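# Four arms stack four empty cartons in a crossed pile

## Task

Build a stack of all four empty cartons at the centre of the table: place two next to each other on the bottom and lay the other two crosswise over them, without crushing any carton.

## Robot and tools

SETUP. Four identical i2rt Big YAM arms, arm1 to arm4, share the table. Each has six revolute joints, a two-finger gripper and a wrist camera (arm1_cam_wrist ... arm4_cam_wrist). Fixed room cameras: cam_a, cam_b, cam_near_a, cam_near_b. The hand reaches roughly 1.0 m from the joint1 axis.

FRAME. Every pose is in one scene frame, in metres, origin on the floor, +z up. Quaternions are written w, x, y, z. Arm feet: arm1 (+0.616, -0.593, +0.915), arm2 (+0.630, +0.561, +0.990), arm3 (-0.613, +0.528, +0.902), arm4 (-0.533, -0.636, +0.954). Each foot faces along its own +x, rotated about z, so each arm sits near one table corner facing inward. The hand point is between the finger pads, about 1 cm behind the tips. Fingers extend along the hand's +z and open and close along its y. The printed hand can be off from the true one, more so when the arm is stretched.

move. Keys: arm1, arm2, arm3, arm4, cameras. An arm you omit gets nothing new and may still be driving toward an earlier target. Each arm's part is an object with:
- joints: absolute targets by name. joint1_rad -2.879..2.879 (yaw about the foot, positive counter-clockwise from above, 0 points along the foot's +x); joint2_rad 0..3.141 (shoulder, 0 = upper arm back and level, positive lifts it up and forward); joint3_rad 0..3.019 (elbow, 0 = folded, positive opens); joint4_rad -1.692..1.57 (hand pitch, positive tips fingers up); joint5_rad -1.57..1.57 (hand yaw, positive to the arm's right); joint6_rad -2.094..2.094 (roll, positive clockwise seen from behind). Radians. gripper_m is the fingertip gap in metres, 0..0.093 (absolute).
- target: one list of 7 numbers [x, y, z, qw, qx, qy, qz], an absolute hand pose in the scene frame. The hand moves in a straight line from its current hand_target toward it. With target, joints may hold only gripper_m, otherwise the call is refused.
- speed: top linear speed of that path, 0.002..0.5 m/s, default 0.25; rotation capped at twice that in rad/s. Only allowed with target.
- min_time_s: 0.1..8 s, the shortest duration for that arm's joint motions; used with joints.
All parts start together. Hand paths in one action end together (slowest sets the pace), last 0.5 to 10 s; an action never exceeds 15 s. Each control step the commanded pose is clamped to 100 mm and 20 degrees from the measured hand, then solved by damped IK. Expect the hand to lag, drift and finish a centimetre or more off; paths ignore obstacles and other arms. Joint done-tolerances: ±0.045, 0.14, 0.09, 0.055, 0.03, 0.035 rad, gripper ±0.003 m.
cameras: list of names, ["all"], or []; omitted means all for an empty move, none otherwise. A move with no arm keys just reports full state and images (including the scene number).

RESULTS. Per robot: joint_positions, Joint velocities (rad/s, gripper m/s; "within noise" = still), joint torques (N m, positive toward larger angle, joints 3 and 4 wrap at ±28), hand, hand_target, joint_status, hand_status, on_its_own (uncommanded behaviour; "held at" is a target, not a reading). The "move" line summarises each moved arm: done, or its worst status. Robots under "as last shown" were not commanded; unchanged lines repeat earlier values. "pictures" lists the image order; images may be slightly older than the state. Status words: off_target (stopped short, may still push); time_out (each joint keeps a nearby target and pushes; resend its reported position to relax it); "joint command not followed" / "pose unreachable" (a safety check withheld the targets; later shown as not_followed, and it may keep trying); limit_stop_at_motor_heat; MOTOR HOT; OVER-TEMPERATURE FAULT (arm goes limp for 30-60 s or more).

OTHER TOOLS. wait: seconds 0..10, optional cameras; nothing new is commanded. zoom_image: camera plus region [x0, y0, x1, y1] in pixels of that camera's newest image, at most 504x504. Wrist images are 672x504 fisheye, room images 896x504; calibration matrices are supplied but only approximate. read_manual: section "licences", no motion. finished_scene: scene integer 1..2; irreversible, make it the last call in a reply.

GRIPPER. On a rigid part at full force the reading runs up to 0.005 m under the part's width (some grippers read up to 0.002 wider). Closed on nothing it reads 0.000-0.003. Slightly below first-contact width the hold is gentle; 0.005 m or more below it the gripper squeezes at its limit (about 50-64 N per pad). Cartons are empty and can collapse, so set the target just under the contact width. Release by commanding a gap well above the reading.

CAUTIONS. Arms never pause for one another. Any firm press between two robots, including one gripper closing on another's fingers, fails and ends the scene; the anti-collision check may react too late and ignores fingers, housings and wrist cameras. Arms keep pushing on contact, which can shove cartons, hit the table hard and overheat motors; stretched holds and unreachable targets heat them too, even between calls. Do not knock cartons off the work area, drop them from height, release them while moving, or slam anything. Loose objects may occasionally get a small push. A refused call, or a stop during a call, cancels the rest of that reply's move, wait and finished_scene calls; an invalid call (unknown key) does not. The stack must stand on its own once the scene ends.

Each tool is called after "Emit:" as a command line: name --argument value for each argument, lists and objects as JSON in quotes; but a table of rows of numbers goes row by row, as --pt "numbers of a row", without its own name.

## Session

Emit:
move

Scene clock: 0.00 s.
Joint torques (N m): no reading
Heat: arm1: hottest joint1_rad 40 °C; arm2: hottest joint6_rad 40 °C; arm3: hottest joint1_rad 38 °C; arm4: hottest joint1_rad 44 °C.
Joint velocities: within noise
arm1.joint_positions: joint1_rad=+0.179 joint2_rad=+0.617 joint3_rad=+1.406 joint4_rad=-1.417 joint5_rad=+0.111 joint6_rad=+0.340 gripper_m=+0.09396
arm1.joint_status: not commanded
arm1.hand: x=+0.4488 y=-0.4458 z=+1.4458 quat_wxyz=(-0.114, +0.775, -0.438, -0.441) (m; scene frame)
arm1.hand_target: x=+0.4505 y=-0.4470 z=+1.4581 quat_wxyz=(-0.116, +0.769, -0.435, -0.454) (m; scene frame)
arm1.hand_status: not commanded
arm2.joint_positions: joint1_rad=+0.227 joint2_rad=+0.633 joint3_rad=+1.333 joint4_rad=-1.225 joint5_rad=+0.246 joint6_rad=-0.317 gripper_m=+0.09396
arm2.joint_status: not commanded
arm2.hand: x=+0.4552 y=+0.3696 z=+1.5254 quat_wxyz=(-0.061, -0.719, -0.473, +0.506) (m; scene frame)
arm2.hand_target: x=+0.4565 y=+0.3716 z=+1.5387 quat_wxyz=(-0.066, -0.714, -0.467, +0.518) (m; scene frame)
arm2.hand_status: not commanded
arm3.joint_positions: joint1_rad=+0.178 joint2_rad=+0.626 joint3_rad=+1.315 joint4_rad=-1.505 joint5_rad=+0.218 joint6_rad=+0.357 gripper_m=+0.09396
arm3.joint_status: not commanded
arm3.hand: x=-0.4782 y=+0.3534 z=+1.3744 quat_wxyz=(-0.342, -0.512, -0.770, +0.165) (m; scene frame)
arm3.hand_target: x=-0.4791 y=+0.3541 z=+1.3875 quat_wxyz=(-0.356, -0.511, -0.765, +0.167) (m; scene frame)
arm3.hand_status: not commanded
arm4.joint_positions: joint1_rad=-0.391 joint2_rad=+0.618 joint3_rad=+1.439 joint4_rad=-1.280 joint5_rad=-0.275 joint6_rad=+0.302 gripper_m=+0.09396
arm4.joint_status: not commanded
arm4.hand: x=-0.3703 y=-0.4693 z=+1.5318 quat_wxyz=(-0.420, +0.196, -0.821, -0.333) (m; scene frame)
arm4.hand_target: x=-0.3731 y=-0.4712 z=+1.5415 quat_wxyz=(-0.429, +0.196, -0.815, -0.337) (m; scene frame)
arm4.hand_status: not commanded
pictures: arm1_cam_wrist, arm2_cam_wrist, arm3_cam_wrist, arm4_cam_wrist, cam_a, cam_b, cam_near_a, cam_near_b

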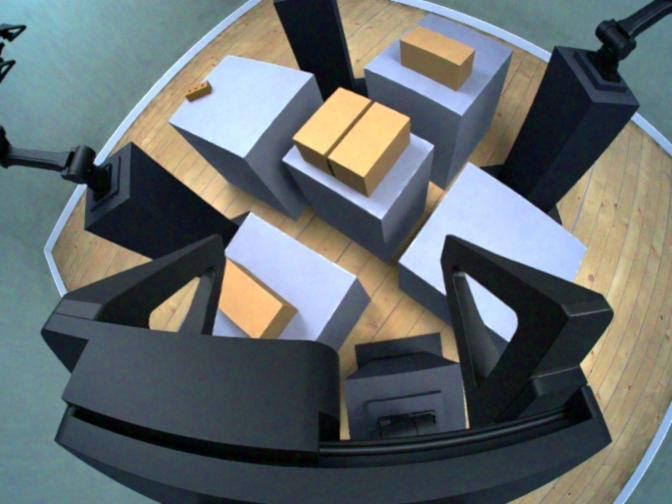

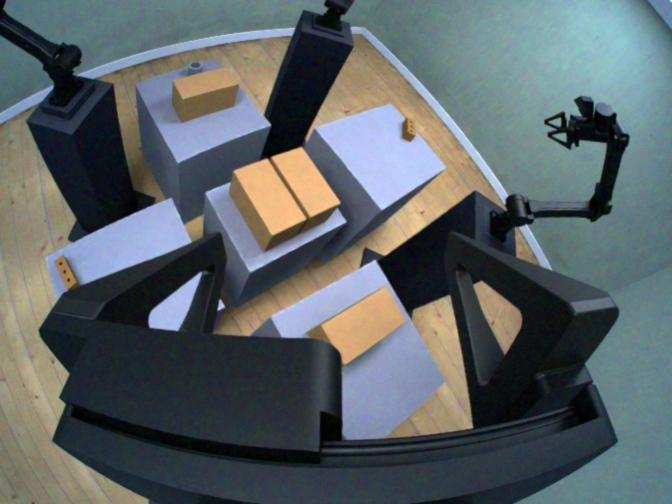

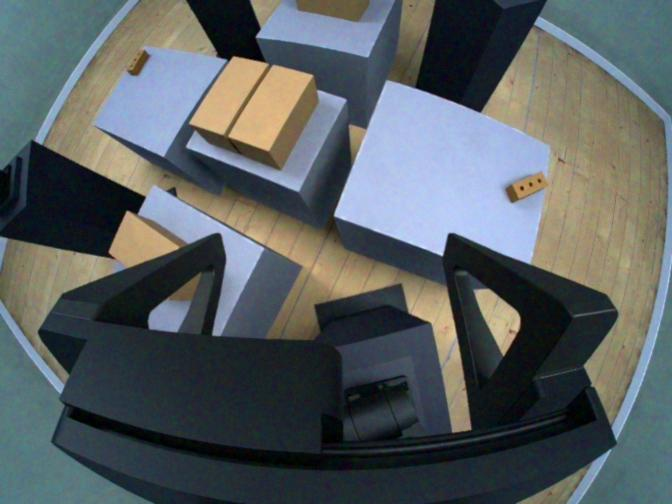

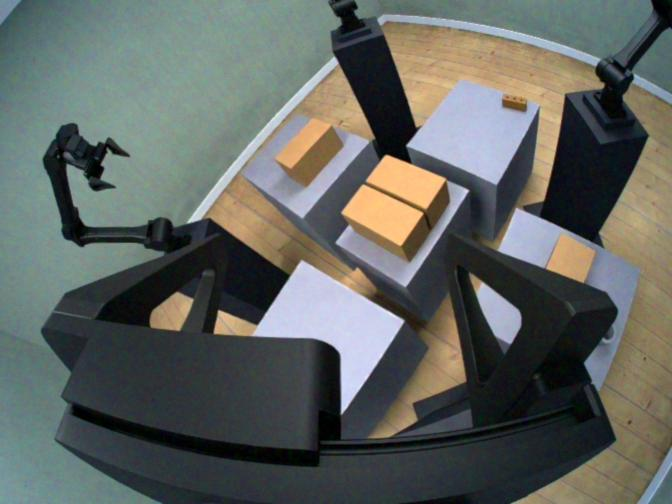

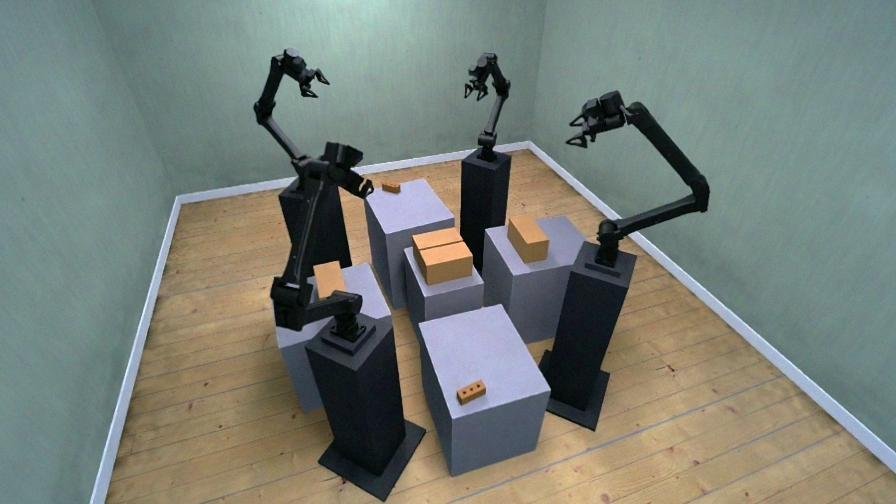

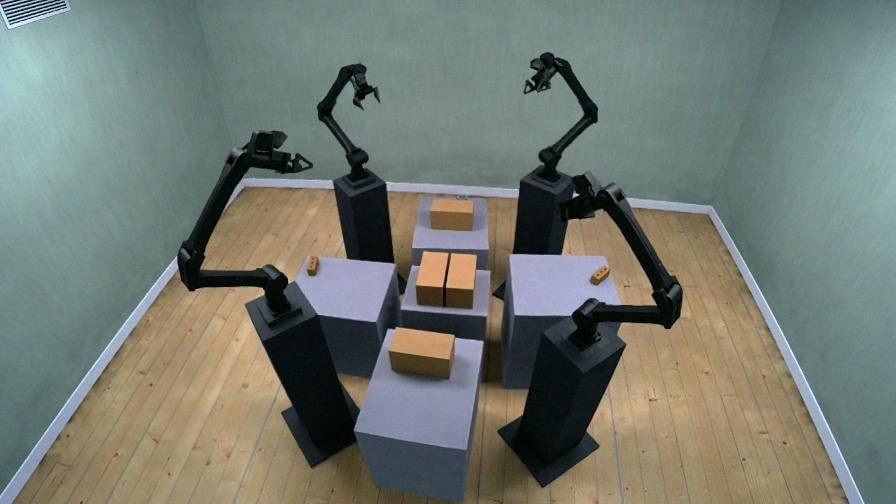

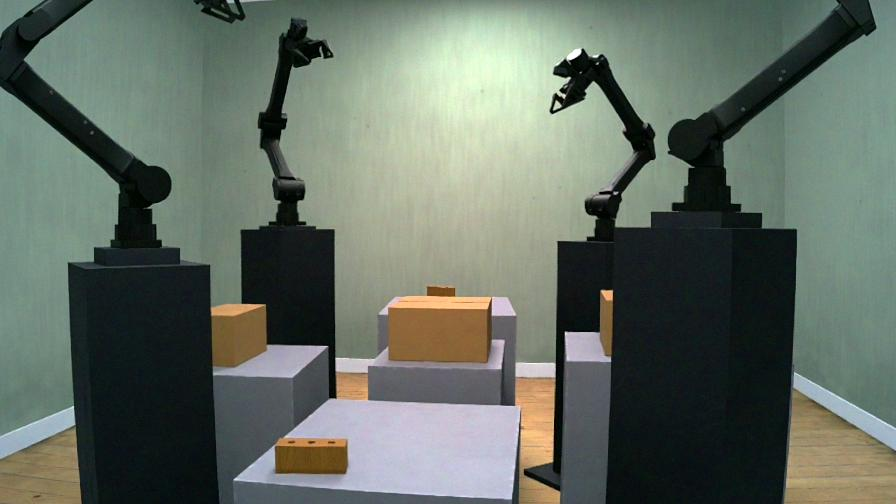

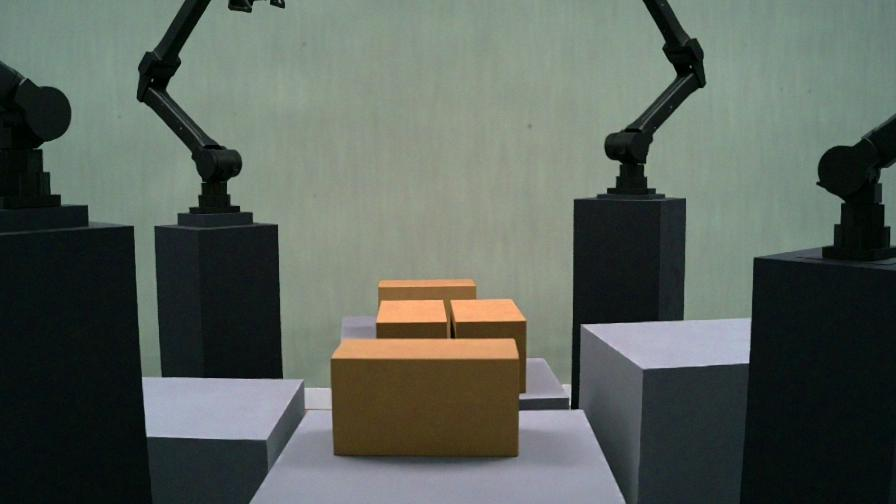

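Emit:
zoom_image --camera "cam_near_b" --region '[280, 230, 660, 504]'

Emit:
zoom_image --camera "cam_b" --region '[340, 180, 540, 420]'

Emit:
zoom_image --camera "cam_a" --region '[280, 180, 580, 380]'

Emit:
zoom_image --camera "cam_near_a" --region '[200, 240, 640, 480]'

Scaled by 1.326 from the camera's 896x504 image, which has a finer 1280x720 frame.

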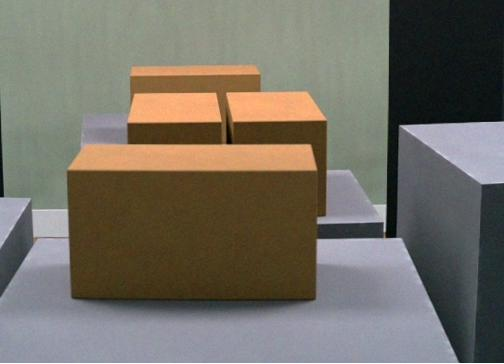

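Scaled by 2.100 from the camera's 896x504 image, which has a finer 1280x720 frame.

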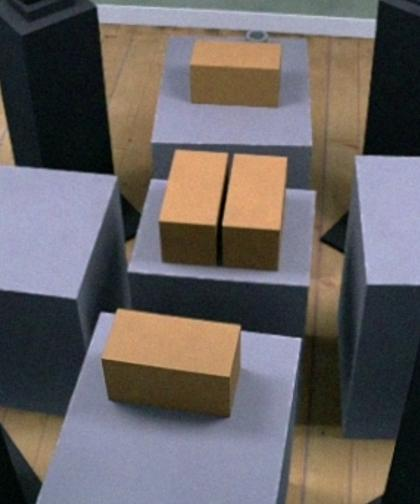

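Scaled by 1.680 from the camera's 896x504 image, which has a finer 1280x720 frame.

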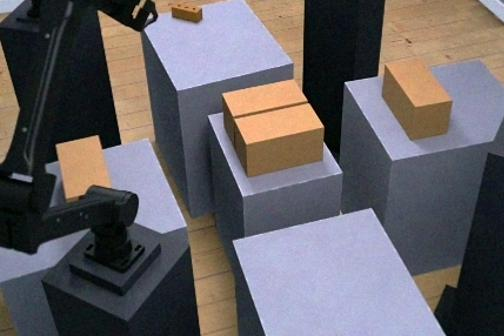

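Scaled by 1.145 from the camera's 896x504 image, which has a finer 1280x720 frame.

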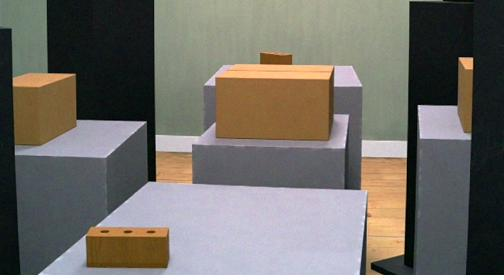

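Emit:
move --arm2 '{"target":[0.30,0.545,0.88,0,0.9239,0,-0.3827],"joints":{"gripper_m":0.07}}' --arm3 '{"target":[-0.25,0.545,0.88,0.3827,0,0.9239,0],"joints":{"gripper_m":0.07}}' --arm1 '{"target":[0.30,-0.53,0.92,0,0.9239,0,-0.3827],"joints":{"gripper_m":0.07}}' --arm4 '{"target":[-0.25,-0.53,0.92,0.3827,0,0.9239,0],"joints":{"gripper_m":0.07}}' --cameras '["all"]'

Scene clock: 19.90 s.
Joint torques (N m): arm1=[1.2 -2.02 5.67 2.02 -0.19 0.05] | arm2=[0.15 -5.77 -0.91 2.76 -0.14 -0.04] | arm3=[1.03 -6.01 5.45 2 -0.06 0.05] | arm4=[-0.85 -3.37 6.3 1.69 0.38 -0.23]
Heat: arm1: hottest joint1_rad 39 °C; arm2: hottest joint6_rad 39 °C; arm3: hottest joint1_rad 37 °C; arm4: hottest joint1_rad 43 °C.
move: arm1 off_target; arm2 done; arm3 off_target; arm4 off_target
Joint velocities: within noise
arm1.joint_positions: joint1_rad=+0.482 joint2_rad=+1.205 joint3_rad=+0.173 joint4_rad=+0.199 joint5_rad=-0.215 joint6_rad=-0.220 gripper_m=+0.07009
arm1.joint_status: all done
arm1.hand: x=+0.3104 y=-0.5275 z=+0.9151 quat_wxyz=(+0.000, +0.928, -0.012, -0.373) (m; scene frame)
arm1.hand_target: x=+0.3004 y=-0.5301 z=+0.9202 quat_wxyz=(+0.000, +0.924, +0.000, -0.383) (m; scene frame)
arm1.hand_status: off_target (0.012 m and 1.8 deg from the pose sent, 0.553 m and 55.5 deg at the start)
arm2.joint_positions: joint1_rad=-0.667 joint2_rad=+2.054 joint3_rad=+0.215 joint4_rad=+1.037 joint5_rad=+0.063 joint6_rad=+0.059 gripper_m=+0.07009
arm2.joint_status: all done
arm2.hand: x=+0.3005 y=+0.5420 z=+0.8806 quat_wxyz=(+0.000, -0.925, -0.004, +0.379) (m; scene frame)
arm2.hand_target: x=+0.3000 y=+0.5450 z=+0.8801 quat_wxyz=(+0.000, -0.924, +0.000, +0.383) (m; scene frame)
arm2.hand_status: done (0.003 m and 0.6 deg from the pose sent, 0.686 m and 61.9 deg at the start; pose on its path clipped on 15 of 134 steps)
arm3.joint_positions: joint1_rad=+0.971 joint2_rad=+1.484 joint3_rad=+0.240 joint4_rad=+0.422 joint5_rad=+0.059 joint6_rad=+0.058 gripper_m=+0.07009
arm3.joint_status: all done
arm3.hand: x=-0.2651 y=+0.5403 z=+0.8735 quat_wxyz=(-0.368, -0.008, -0.930, +0.003) (m; scene frame)
arm3.hand_target: x=-0.2504 y=+0.5451 z=+0.8805 quat_wxyz=(-0.383, +0.000, -0.924, +0.000) (m; scene frame)
arm3.hand_status: off_target (0.017 m and 2.0 deg from the pose sent, 0.577 m and 65.1 deg at the start)
arm4.joint_positions: joint1_rad=-0.382 joint2_rad=+1.431 joint3_rad=+0.118 joint4_rad=+0.406 joint5_rad=+0.406 joint6_rad=+0.452 gripper_m=+0.07007
arm4.joint_status: all done
arm4.hand: x=-0.2647 y=-0.5342 z=+0.9157 quat_wxyz=(-0.373, +0.006, -0.928, +0.002) (m; scene frame)
arm4.hand_target: x=-0.2506 y=-0.5303 z=+0.9205 quat_wxyz=(-0.383, +0.000, -0.924, +0.000) (m; scene frame)
arm4.hand_status: off_target (0.016 m and 1.5 deg from the pose sent, 0.626 m and 46.3 deg at the start)
pictures: arm1_cam_wrist, arm2_cam_wrist, arm3_cam_wrist, arm4_cam_wrist, cam_a, cam_b, cam_near_a, cam_near_b
camera_calibration:
arm1_cam_wrist: T_world_to_cam=[[0.0100774, 0.999945, -0.00296537, 0.52656], [0.988807, -0.0104065, -0.148839, -0.172764], [-0.148862, -0.00143227, -0.988857, 1.0748], [0, 0, 0, 1]] pos_world=[0.32552, -0.526789, 1.03867]
arm2_cam_wrist: T_world_to_cam=[[-0.00920774, 0.999956, 0.00193042, -0.540401], [0.986123, 0.00940035, -0.16575, -0.150468], [-0.165761, 0.000377445, -0.986166, 1.04316], [0, 0, 0, 1]] pos_world=[0.316319, 0.541397, 1.00483]
arm3_cam_wrist: T_world_to_cam=[[-0.0121764, -0.99992, 0.00336533, 0.533671], [-0.98911, 0.0115509, -0.146726, -0.135934], [0.146675, -0.00511526, -0.989172, 1.02854], [0, 0, 0, 1]] pos_world=[-0.278817, 0.54046, 0.995666]
arm4_cam_wrist: T_world_to_cam=[[0.0202837, -0.999704, 0.0134647, -0.543979], [-0.989154, -0.0220256, -0.145224, -0.137012], [0.145477, -0.010373, -0.989307, 1.0616], [0, 0, 0, 1]] pos_world=[-0.278931, -0.535823, 1.03768]

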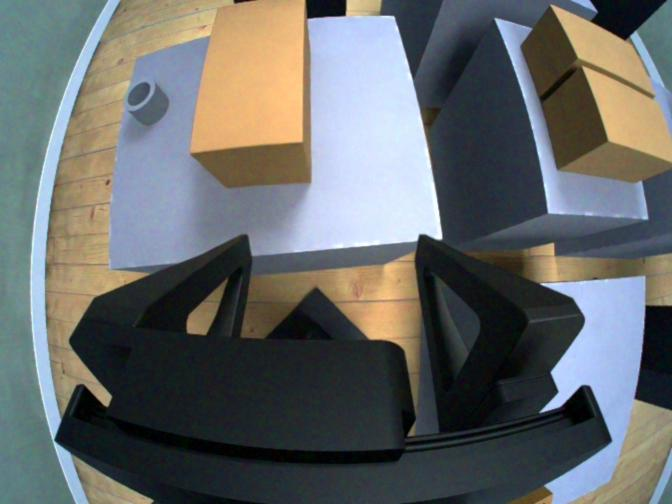

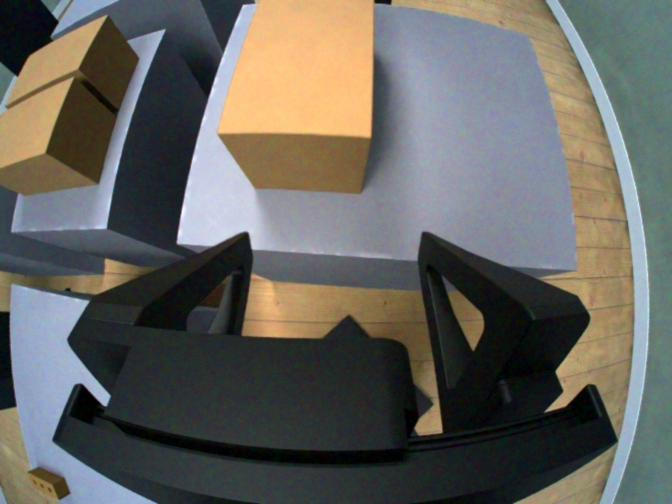

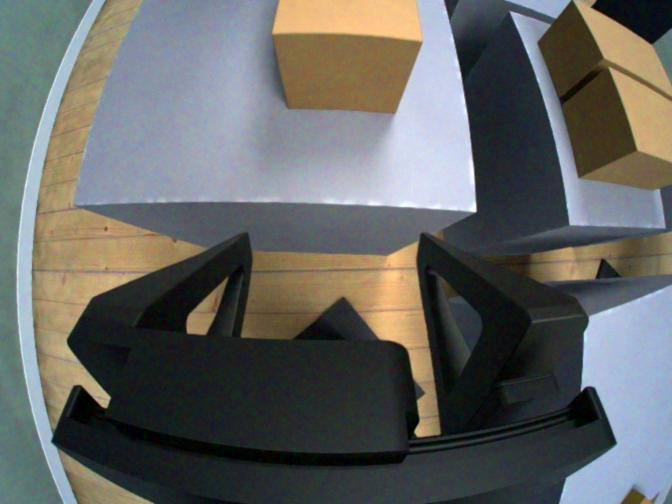

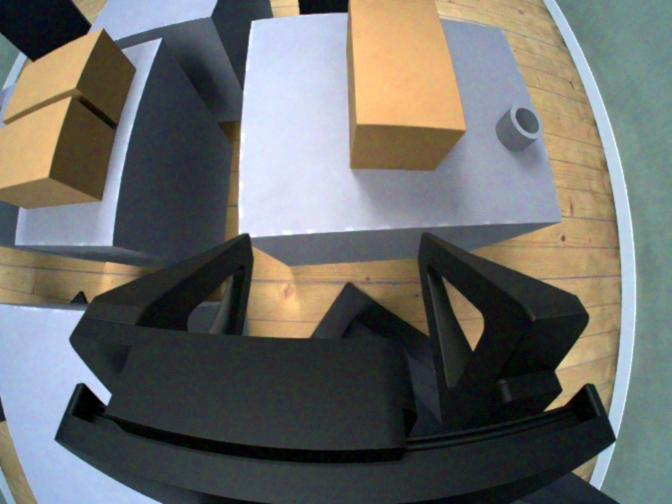

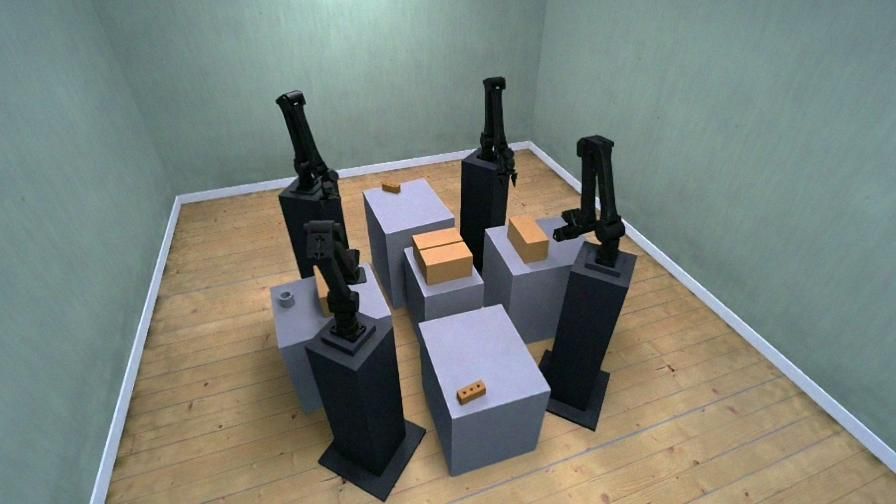

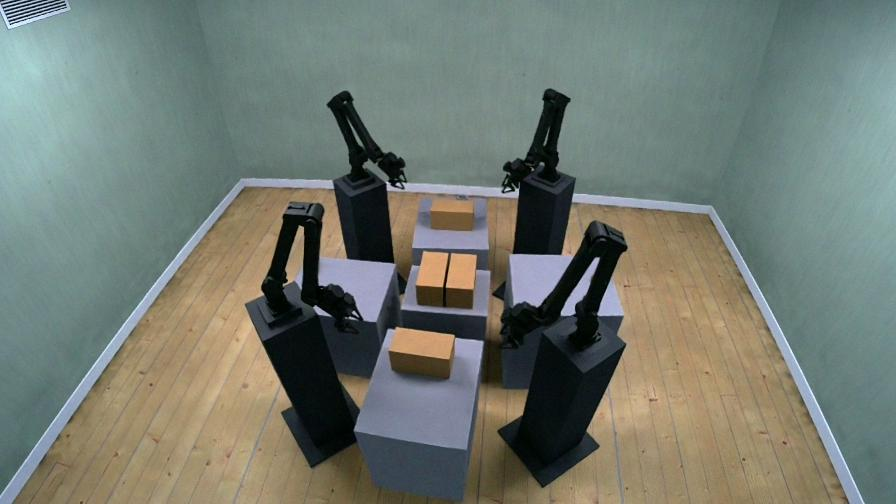

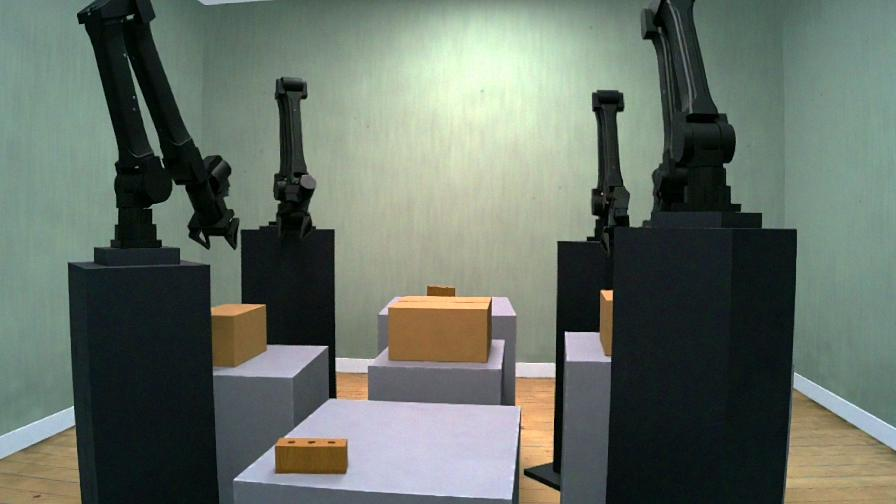

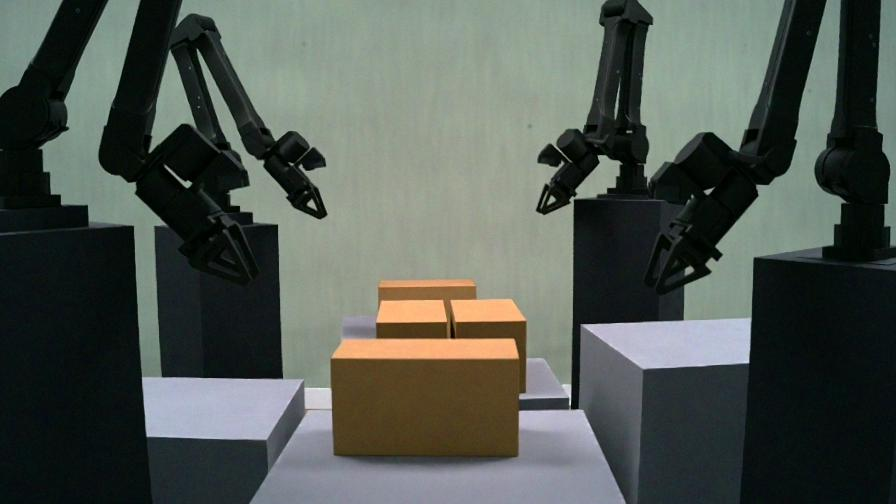

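Emit:
zoom_image --camera "arm1_cam_wrist" --region '[140, 60, 340, 210]'

Emit:
zoom_image --camera "arm4_cam_wrist" --region '[310, 50, 510, 200]'

Emit:
zoom_image --camera "arm2_cam_wrist" --region '[190, 60, 390, 210]'

Emit:
zoom_image --camera "arm3_cam_wrist" --region '[250, 0, 450, 150]'

Scaled by 2.520 from the camera's 672x504 image, which has a finer 960x720 frame.

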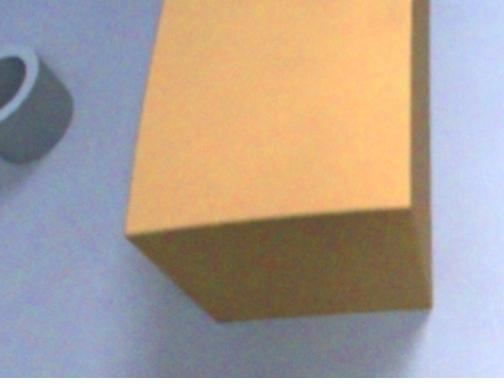

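Scaled by 2.520 from the camera's 672x504 image, which has a finer 960x720 frame.

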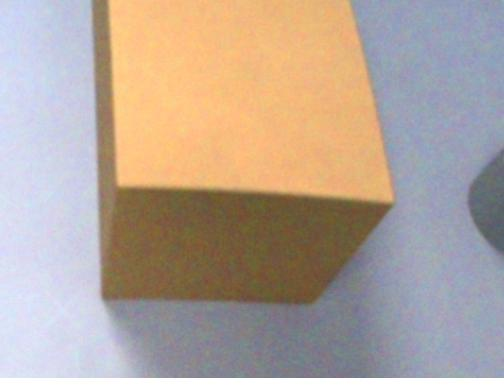

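Scaled by 2.520 from the camera's 672x504 image, which has a finer 960x720 frame.

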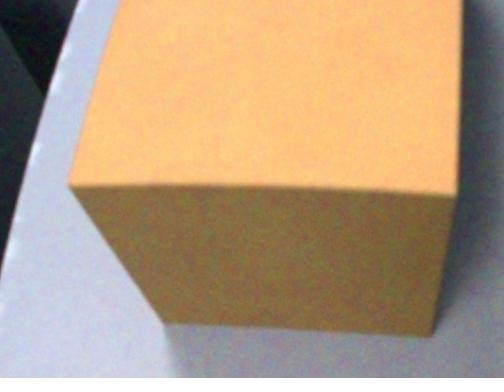

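Scaled by 2.520 from the camera's 672x504 image, which has a finer 960x720 frame.

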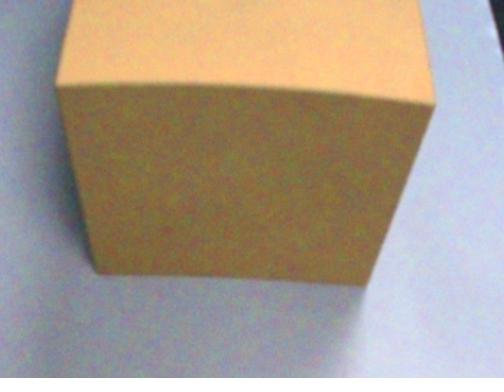

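Emit:
move --arm2 '{"target":[0.215,0.510,0.707,0,0.9239,0,-0.3827],"speed":0.2}' --arm3 '{"target":[-0.077,0.530,0.735,0.3827,0,0.9239,0],"speed":0.2}' --arm1 '{"target":[0.198,-0.623,0.67,0,0.9239,0,-0.3827],"speed":0.2}' --arm4 '{"target":[-0.121,-0.619,0.67,0.3827,0,0.9239,0],"speed":0.2}' --cameras '["all"]'

Scene clock: 33.27 s.
Joint torques (N m): arm1=[1.03 -9.23 -0.98 2.06 0.19 0.17] | arm2=[1.73 -9.76 -1.16 1.83 0.28 0.07] | arm3=[-0.79 -13.68 3.36 1.52 -0.08 0.05] | arm4=[-0.97 -11.52 -1.36 1.72 0.06 -0.27]
Heat: arm1: hottest joint1_rad 39 °C; arm2: hottest joint6_rad 39 °C; arm3: hottest joint1_rad 37 °C; arm4: hottest joint1_rad 43 °C.
move: arm1 done; arm2 done; arm3 done; arm4 done
Joint velocities: within noise
arm1.joint_positions: joint1_rad=+0.900 joint2_rad=+2.521 joint3_rad=+0.616 joint4_rad=+1.104 joint5_rad=+0.070 joint6_rad=+0.065 gripper_m=+0.07009
arm1.joint_status: not commanded
arm1.hand: x=+0.1996 y=-0.6179 z=+0.6718 quat_wxyz=(-0.003, +0.926, -0.002, -0.377) (m; scene frame)
arm1.hand_target: x=+0.1982 y=-0.6230 z=+0.6701 quat_wxyz=(+0.000, +0.924, +0.000, -0.382) (m; scene frame)
arm1.hand_status: done (0.006 m and 0.8 deg from the pose sent, 0.286 m and 1.8 deg at the start)
arm2.joint_positions: joint1_rad=-0.594 joint2_rad=+2.653 joint3_rad=+0.695 joint4_rad=+1.166 joint5_rad=+0.119 joint6_rad=+0.115 gripper_m=+0.07009
arm2.joint_status: not commanded
arm2.hand: x=+0.2121 y=+0.5132 z=+0.7126 quat_wxyz=(+0.001, -0.922, +0.000, +0.387) (m; scene frame)
arm2.hand_target: x=+0.2151 y=+0.5101 z=+0.7071 quat_wxyz=(+0.000, -0.924, +0.000, +0.383) (m; scene frame)
arm2.hand_status: done (0.007 m and 0.5 deg from the pose sent, 0.196 m and 0.6 deg at the start)
arm3.joint_positions: joint1_rad=+0.924 joint2_rad=+2.226 joint3_rad=+0.784 joint4_rad=+0.645 joint5_rad=+0.011 joint6_rad=+0.008 gripper_m=+0.07009
arm3.joint_status: not commanded
arm3.hand: x=-0.0842 y=+0.5365 z=+0.7364 quat_wxyz=(-0.378, +0.002, -0.926, -0.002) (m; scene frame)
arm3.hand_target: x=-0.0773 y=+0.5300 z=+0.7351 quat_wxyz=(-0.383, +0.000, -0.924, +0.000) (m; scene frame)
arm3.hand_status: done (0.010 m and 0.6 deg from the pose sent, 0.234 m and 2.0 deg at the start)
arm4.joint_positions: joint1_rad=-0.917 joint2_rad=+2.648 joint3_rad=+0.677 joint4_rad=+1.189 joint5_rad=+0.047 joint6_rad=+0.051 gripper_m=+0.07007
arm4.joint_status: not commanded
arm4.hand: x=-0.1179 y=-0.6140 z=+0.6779 quat_wxyz=(-0.386, +0.001, -0.923, -0.003) (m; scene frame)
arm4.hand_target: x=-0.1211 y=-0.6190 z=+0.6703 quat_wxyz=(-0.383, +0.000, -0.924, +0.000) (m; scene frame)
arm4.hand_status: done (0.010 m and 0.5 deg from the pose sent, 0.297 m and 1.4 deg at the start)
pictures: arm1_cam_wrist, arm2_cam_wrist, arm3_cam_wrist, arm4_cam_wrist, cam_a, cam_b, cam_near_a, cam_near_b
camera_calibration:
arm1_cam_wrist: T_world_to_cam=[[-0.00671252, 0.999941, 0.00848296, 0.613115], [0.987429, 0.00796773, -0.157862, -0.0826455], [-0.15792, 0.00731667, -0.987425, 0.823759], [0, 0, 0, 1]] pos_world=[0.21581, -0.618448, 0.795152]
arm2_cam_wrist: T_world_to_cam=[[-0.00146711, 0.999999, 0.000880629, -0.512994], [0.983277, 0.00160295, -0.18211, -0.0746289], [-0.182111, 0.000598725, -0.983278, 0.864219], [0, 0, 0, 1]] pos_world=[0.230013, 0.512596, 0.836629]
arm3_cam_wrist: T_world_to_cam=[[0.00975587, -0.999952, 0.00134265, 0.535837], [-0.985661, -0.00984263, -0.16845, 0.0507275], [0.168455, 0.000319974, -0.985709, 0.862739], [0, 0, 0, 1]] pos_world=[-0.10056, 0.536034, 0.858235]
arm4_cam_wrist: T_world_to_cam=[[0.0144185, -0.999896, 0.000316715, -0.61542], [-0.984812, -0.0142559, -0.173036, -0.00399596], [0.173022, 0.00218302, -0.984915, 0.812086], [0, 0, 0, 1]] pos_world=[-0.135571, -0.617185, 0.799339]

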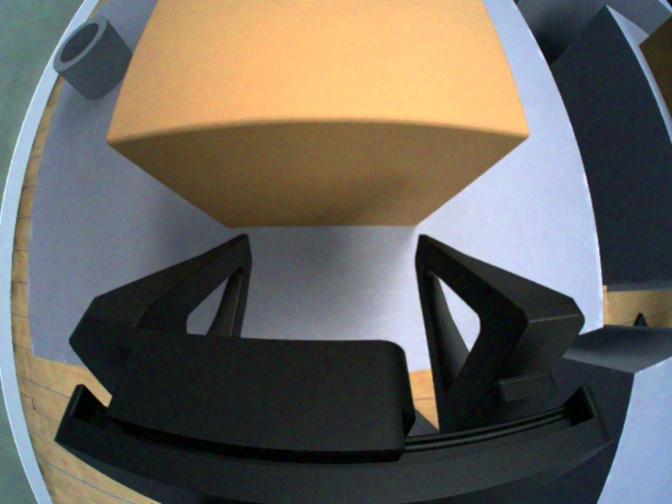

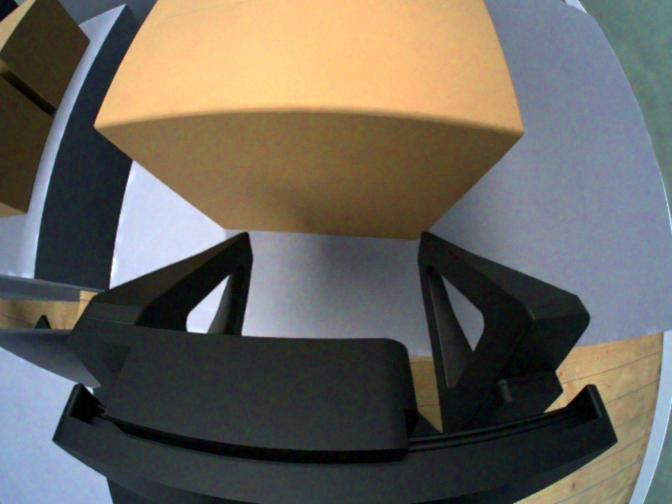

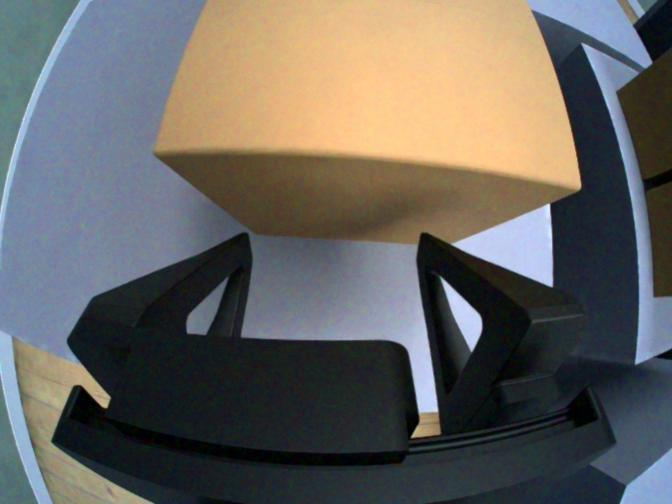

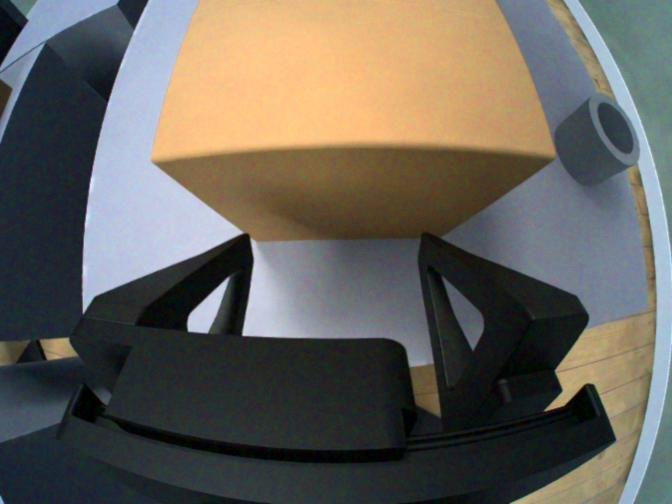

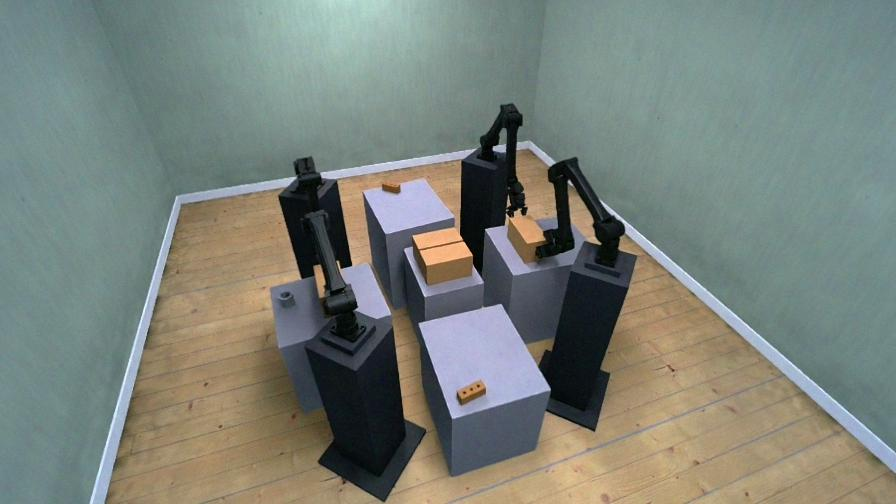

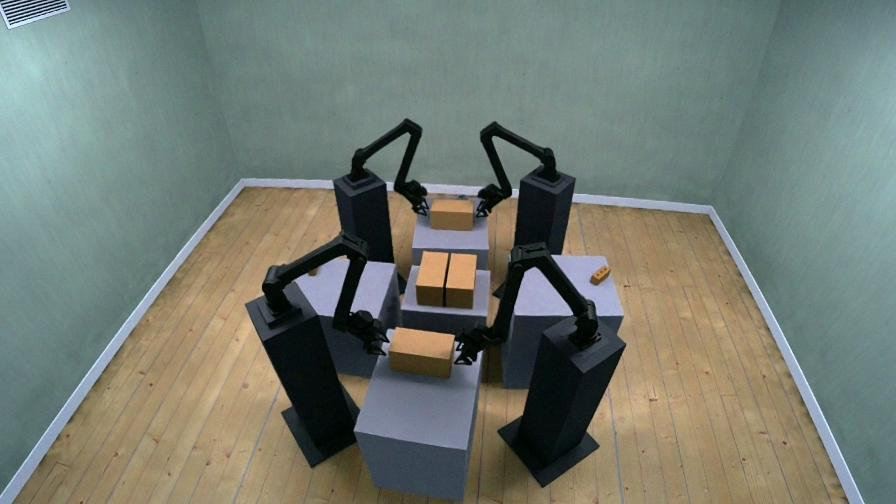

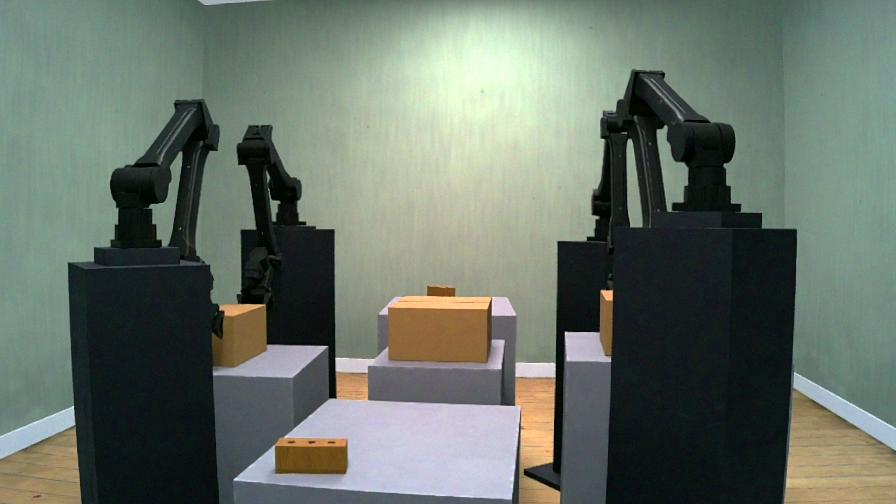

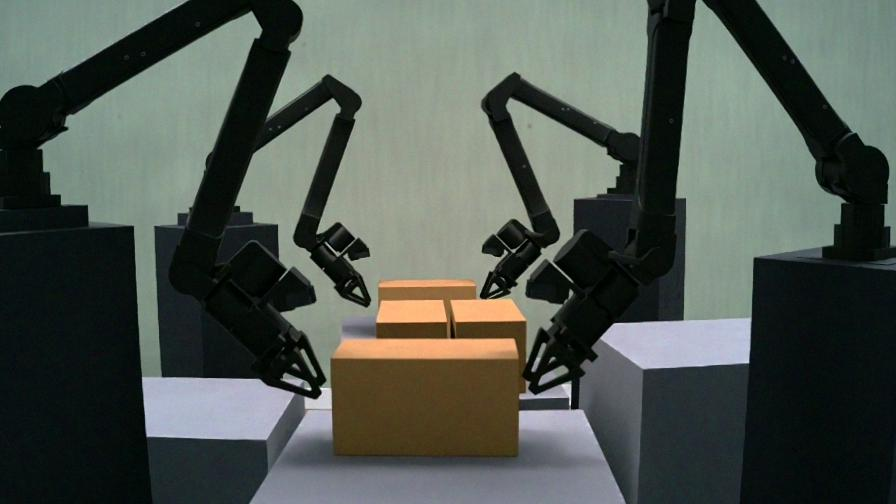

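Emit:
move --arm2 '{"target":[0.194,0.502,0.690,0,0.9239,0,-0.3827],"speed":0.05}' --arm3 '{"target":[-0.058,0.520,0.720,0.3827,0,0.9239,0],"speed":0.05}' --cameras '["arm2_cam_wrist","arm3_cam_wrist","cam_near_b"]'

Scene clock: 35.77 s.
Joint torques (N m): arm1=[0.97 -9.29 -0.96 2.04 0.19 0.16] | arm2=[2.08 -10.58 -0.32 1.42 0.15 0.09] | arm3=[-0.67 -14.45 4.1 1.26 -0.16 0.07] | arm4=[-0.79 -11.63 -1.37 1.69 0.06 -0.24]
Heat: arm1: hottest joint1_rad 39 °C; arm2: hottest joint6_rad 39 °C; arm3: hottest joint1_rad 37 °C; arm4: hottest joint1_rad 43 °C.
move: arm2 done; arm3 off_target
Joint velocities: within noise
arm1, arm4: as last shown
arm1.joint_positions: joint1_rad=+0.900 joint2_rad=+2.521 joint3_rad=+0.616 joint4_rad=+1.104 joint5_rad=+0.070 joint6_rad=+0.066 gripper_m=+0.07009
arm2.joint_positions: joint1_rad=-0.582 joint2_rad=+2.682 joint3_rad=+0.769 joint4_rad=+1.115 joint5_rad=+0.130 joint6_rad=+0.127 gripper_m=+0.07009
arm2.joint_status: not commanded
arm2.hand: x=+0.1948 y=+0.5069 z=+0.6948 quat_wxyz=(+0.002, -0.923, +0.002, +0.384) (m; scene frame)
arm2.hand_target: x=+0.1941 y=+0.5020 z=+0.6901 quat_wxyz=(+0.000, -0.924, +0.000, +0.383) (m; scene frame)
arm2.hand_status: done (0.007 m and 0.4 deg from the pose sent, 0.031 m and 0.5 deg at the start)
arm3.joint_positions: joint1_rad=+0.899 joint2_rad=+2.282 joint3_rad=+0.841 joint4_rad=+0.636 joint5_rad=-0.005 joint6_rad=-0.006 gripper_m=+0.07009
arm3.joint_status: not commanded
arm3.hand: x=-0.0707 y=+0.5260 z=+0.7189 quat_wxyz=(-0.375, +0.000, -0.927, -0.002) (m; scene frame)
arm3.hand_target: x=-0.0583 y=+0.5200 z=+0.7204 quat_wxyz=(-0.383, +0.000, -0.924, +0.000) (m; scene frame)
arm3.hand_status: off_target (0.014 m and 1.0 deg from the pose sent, 0.035 m and 0.6 deg at the start)
pictures: arm2_cam_wrist, arm3_cam_wrist, cam_near_b
camera_calibration:
arm2_cam_wrist: T_world_to_cam=[[0.00247196, 0.999996, 0.00144327, -0.507799], [0.98424, -0.0021778, -0.176826, -0.0627778], [-0.176822, 0.00185763, -0.984241, 0.842474], [0, 0, 0, 1]] pos_world=[0.212011, 0.506095, 0.81883]
arm3_cam_wrist: T_world_to_cam=[[0.00577724, -0.999983, 0.000199385, 0.525864], [-0.986844, -0.00573354, -0.161571, 0.0538251], [0.16157, 0.000736674, -0.986861, 0.843334], [0, 0, 0, 1]] pos_world=[-0.0861784, 0.525543, 0.840845]

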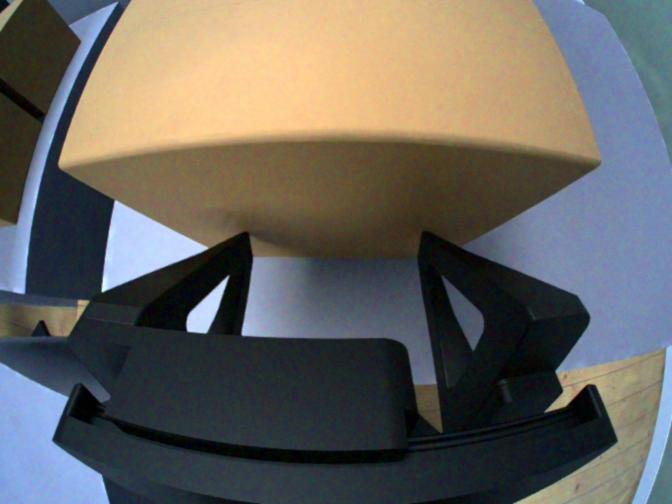

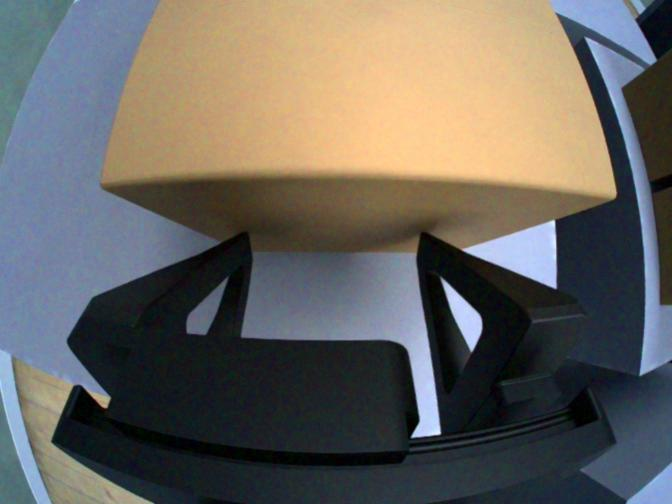

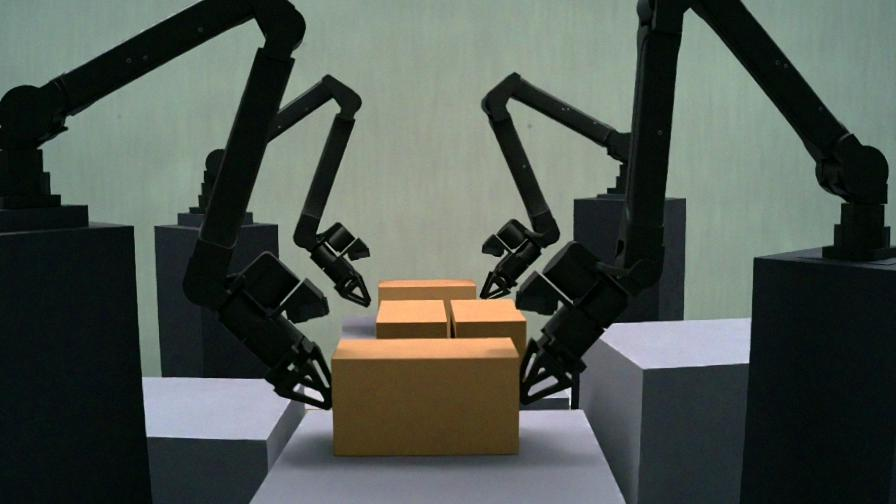

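Emit:
move --arm2 '{"target":[0.182,0.502,0.690,0,0.9239,0,-0.3827],"speed":0.05}' --arm3 '{"target":[-0.046,0.520,0.720,0.3827,0,0.9239,0],"speed":0.05}' --cameras '["arm2_cam_wrist","arm3_cam_wrist","cam_near_b"]'

Scene clock: 37.40 s.
Joint torques (N m): arm1=[0.97 -9.23 -0.99 2.07 0.19 0.16] | arm2=[0.97 -11.05 0.31 1.76 0.03 -0.02] | arm3=[-0.67 -14.74 5.19 1.47 -0.14 0.04] | arm4=[-0.73 -11.75 -1.31 1.72 0.06 -0.24]
Heat: arm1: hottest joint1_rad 39 °C; arm2: hottest joint6_rad 39 °C; arm3: hottest joint1_rad 37 °C; arm4: hottest joint1_rad 43 °C.
move: arm2 off_target; arm3 off_target
Joint velocities: within noise
arm1, arm4: as last shown
arm2.joint_positions: joint1_rad=-0.582 joint2_rad=+2.682 joint3_rad=+0.786 joint4_rad=+1.077 joint5_rad=+0.130 joint6_rad=+0.128 gripper_m=+0.07009
arm2.joint_status: not commanded
arm2.hand: x=+0.1926 y=+0.5065 z=+0.6890 quat_wxyz=(+0.004, -0.927, +0.001, +0.375) (m; scene frame)
arm2.hand_target: x=+0.1822 y=+0.5020 z=+0.6902 quat_wxyz=(+0.000, -0.924, +0.000, +0.383) (m; scene frame)
arm2.hand_status: off_target (0.012 m and 1.1 deg from the pose sent, 0.014 m and 0.4 deg at the start)
arm3.joint_positions: joint1_rad=+0.899 joint2_rad=+2.289 joint3_rad=+0.857 joint4_rad=+0.603 joint5_rad=-0.005 joint6_rad=-0.007 gripper_m=+0.07009
arm3.joint_status: not commanded
arm3.hand: x=-0.0697 y=+0.5260 z=+0.7134 quat_wxyz=(-0.364, +0.001, -0.931, -0.002) (m; scene frame)
arm3.hand_target: x=-0.0471 y=+0.5199 z=+0.7208 quat_wxyz=(-0.383, +0.000, -0.924, +0.000) (m; scene frame)
arm3.hand_status: off_target (0.025 m and 2.3 deg from the pose sent, 0.025 m and 1.0 deg at the start)
pictures: arm2_cam_wrist, arm3_cam_wrist, cam_near_b
camera_calibration:
arm2_cam_wrist: T_world_to_cam=[[0.00263456, 0.999984, 0.00500341, -0.509803], [0.987804, -0.00182348, -0.15569, -0.0770243], [-0.155679, 0.00535256, -0.987793, 0.833042], [0, 0, 0, 1]] pos_world=[0.207115, 0.505195, 0.813432]
arm3_cam_wrist: T_world_to_cam=[[0.0067141, -0.999977, 0.000677652, 0.525515], [-0.990377, -0.00674331, -0.138232, 0.0374143], [0.138234, 0.000256974, -0.9904, 0.838916], [0, 0, 0, 1]] pos_world=[-0.0824407, 0.52554, 0.835678]

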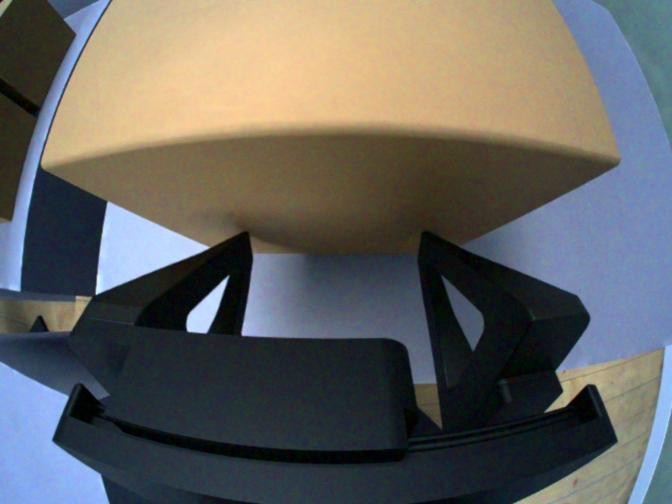

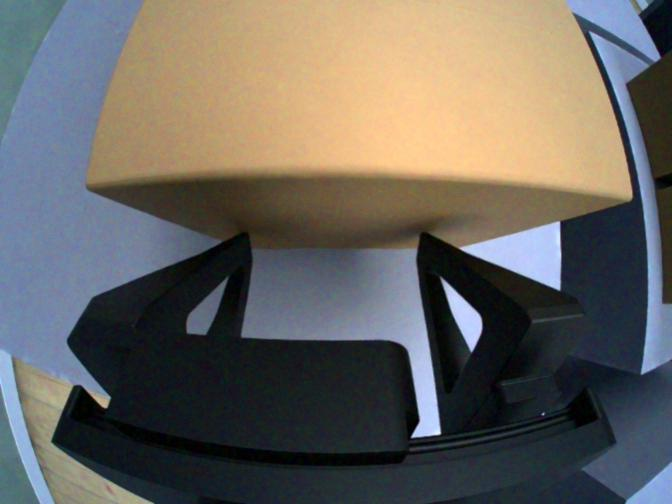

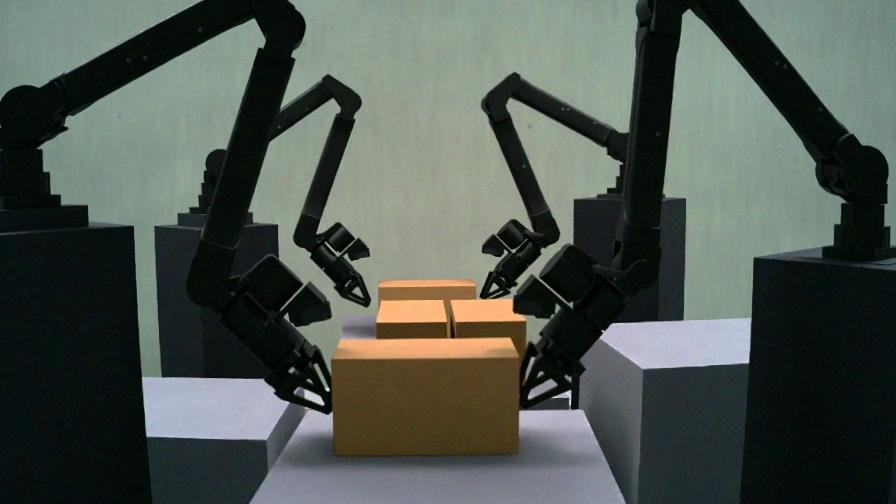

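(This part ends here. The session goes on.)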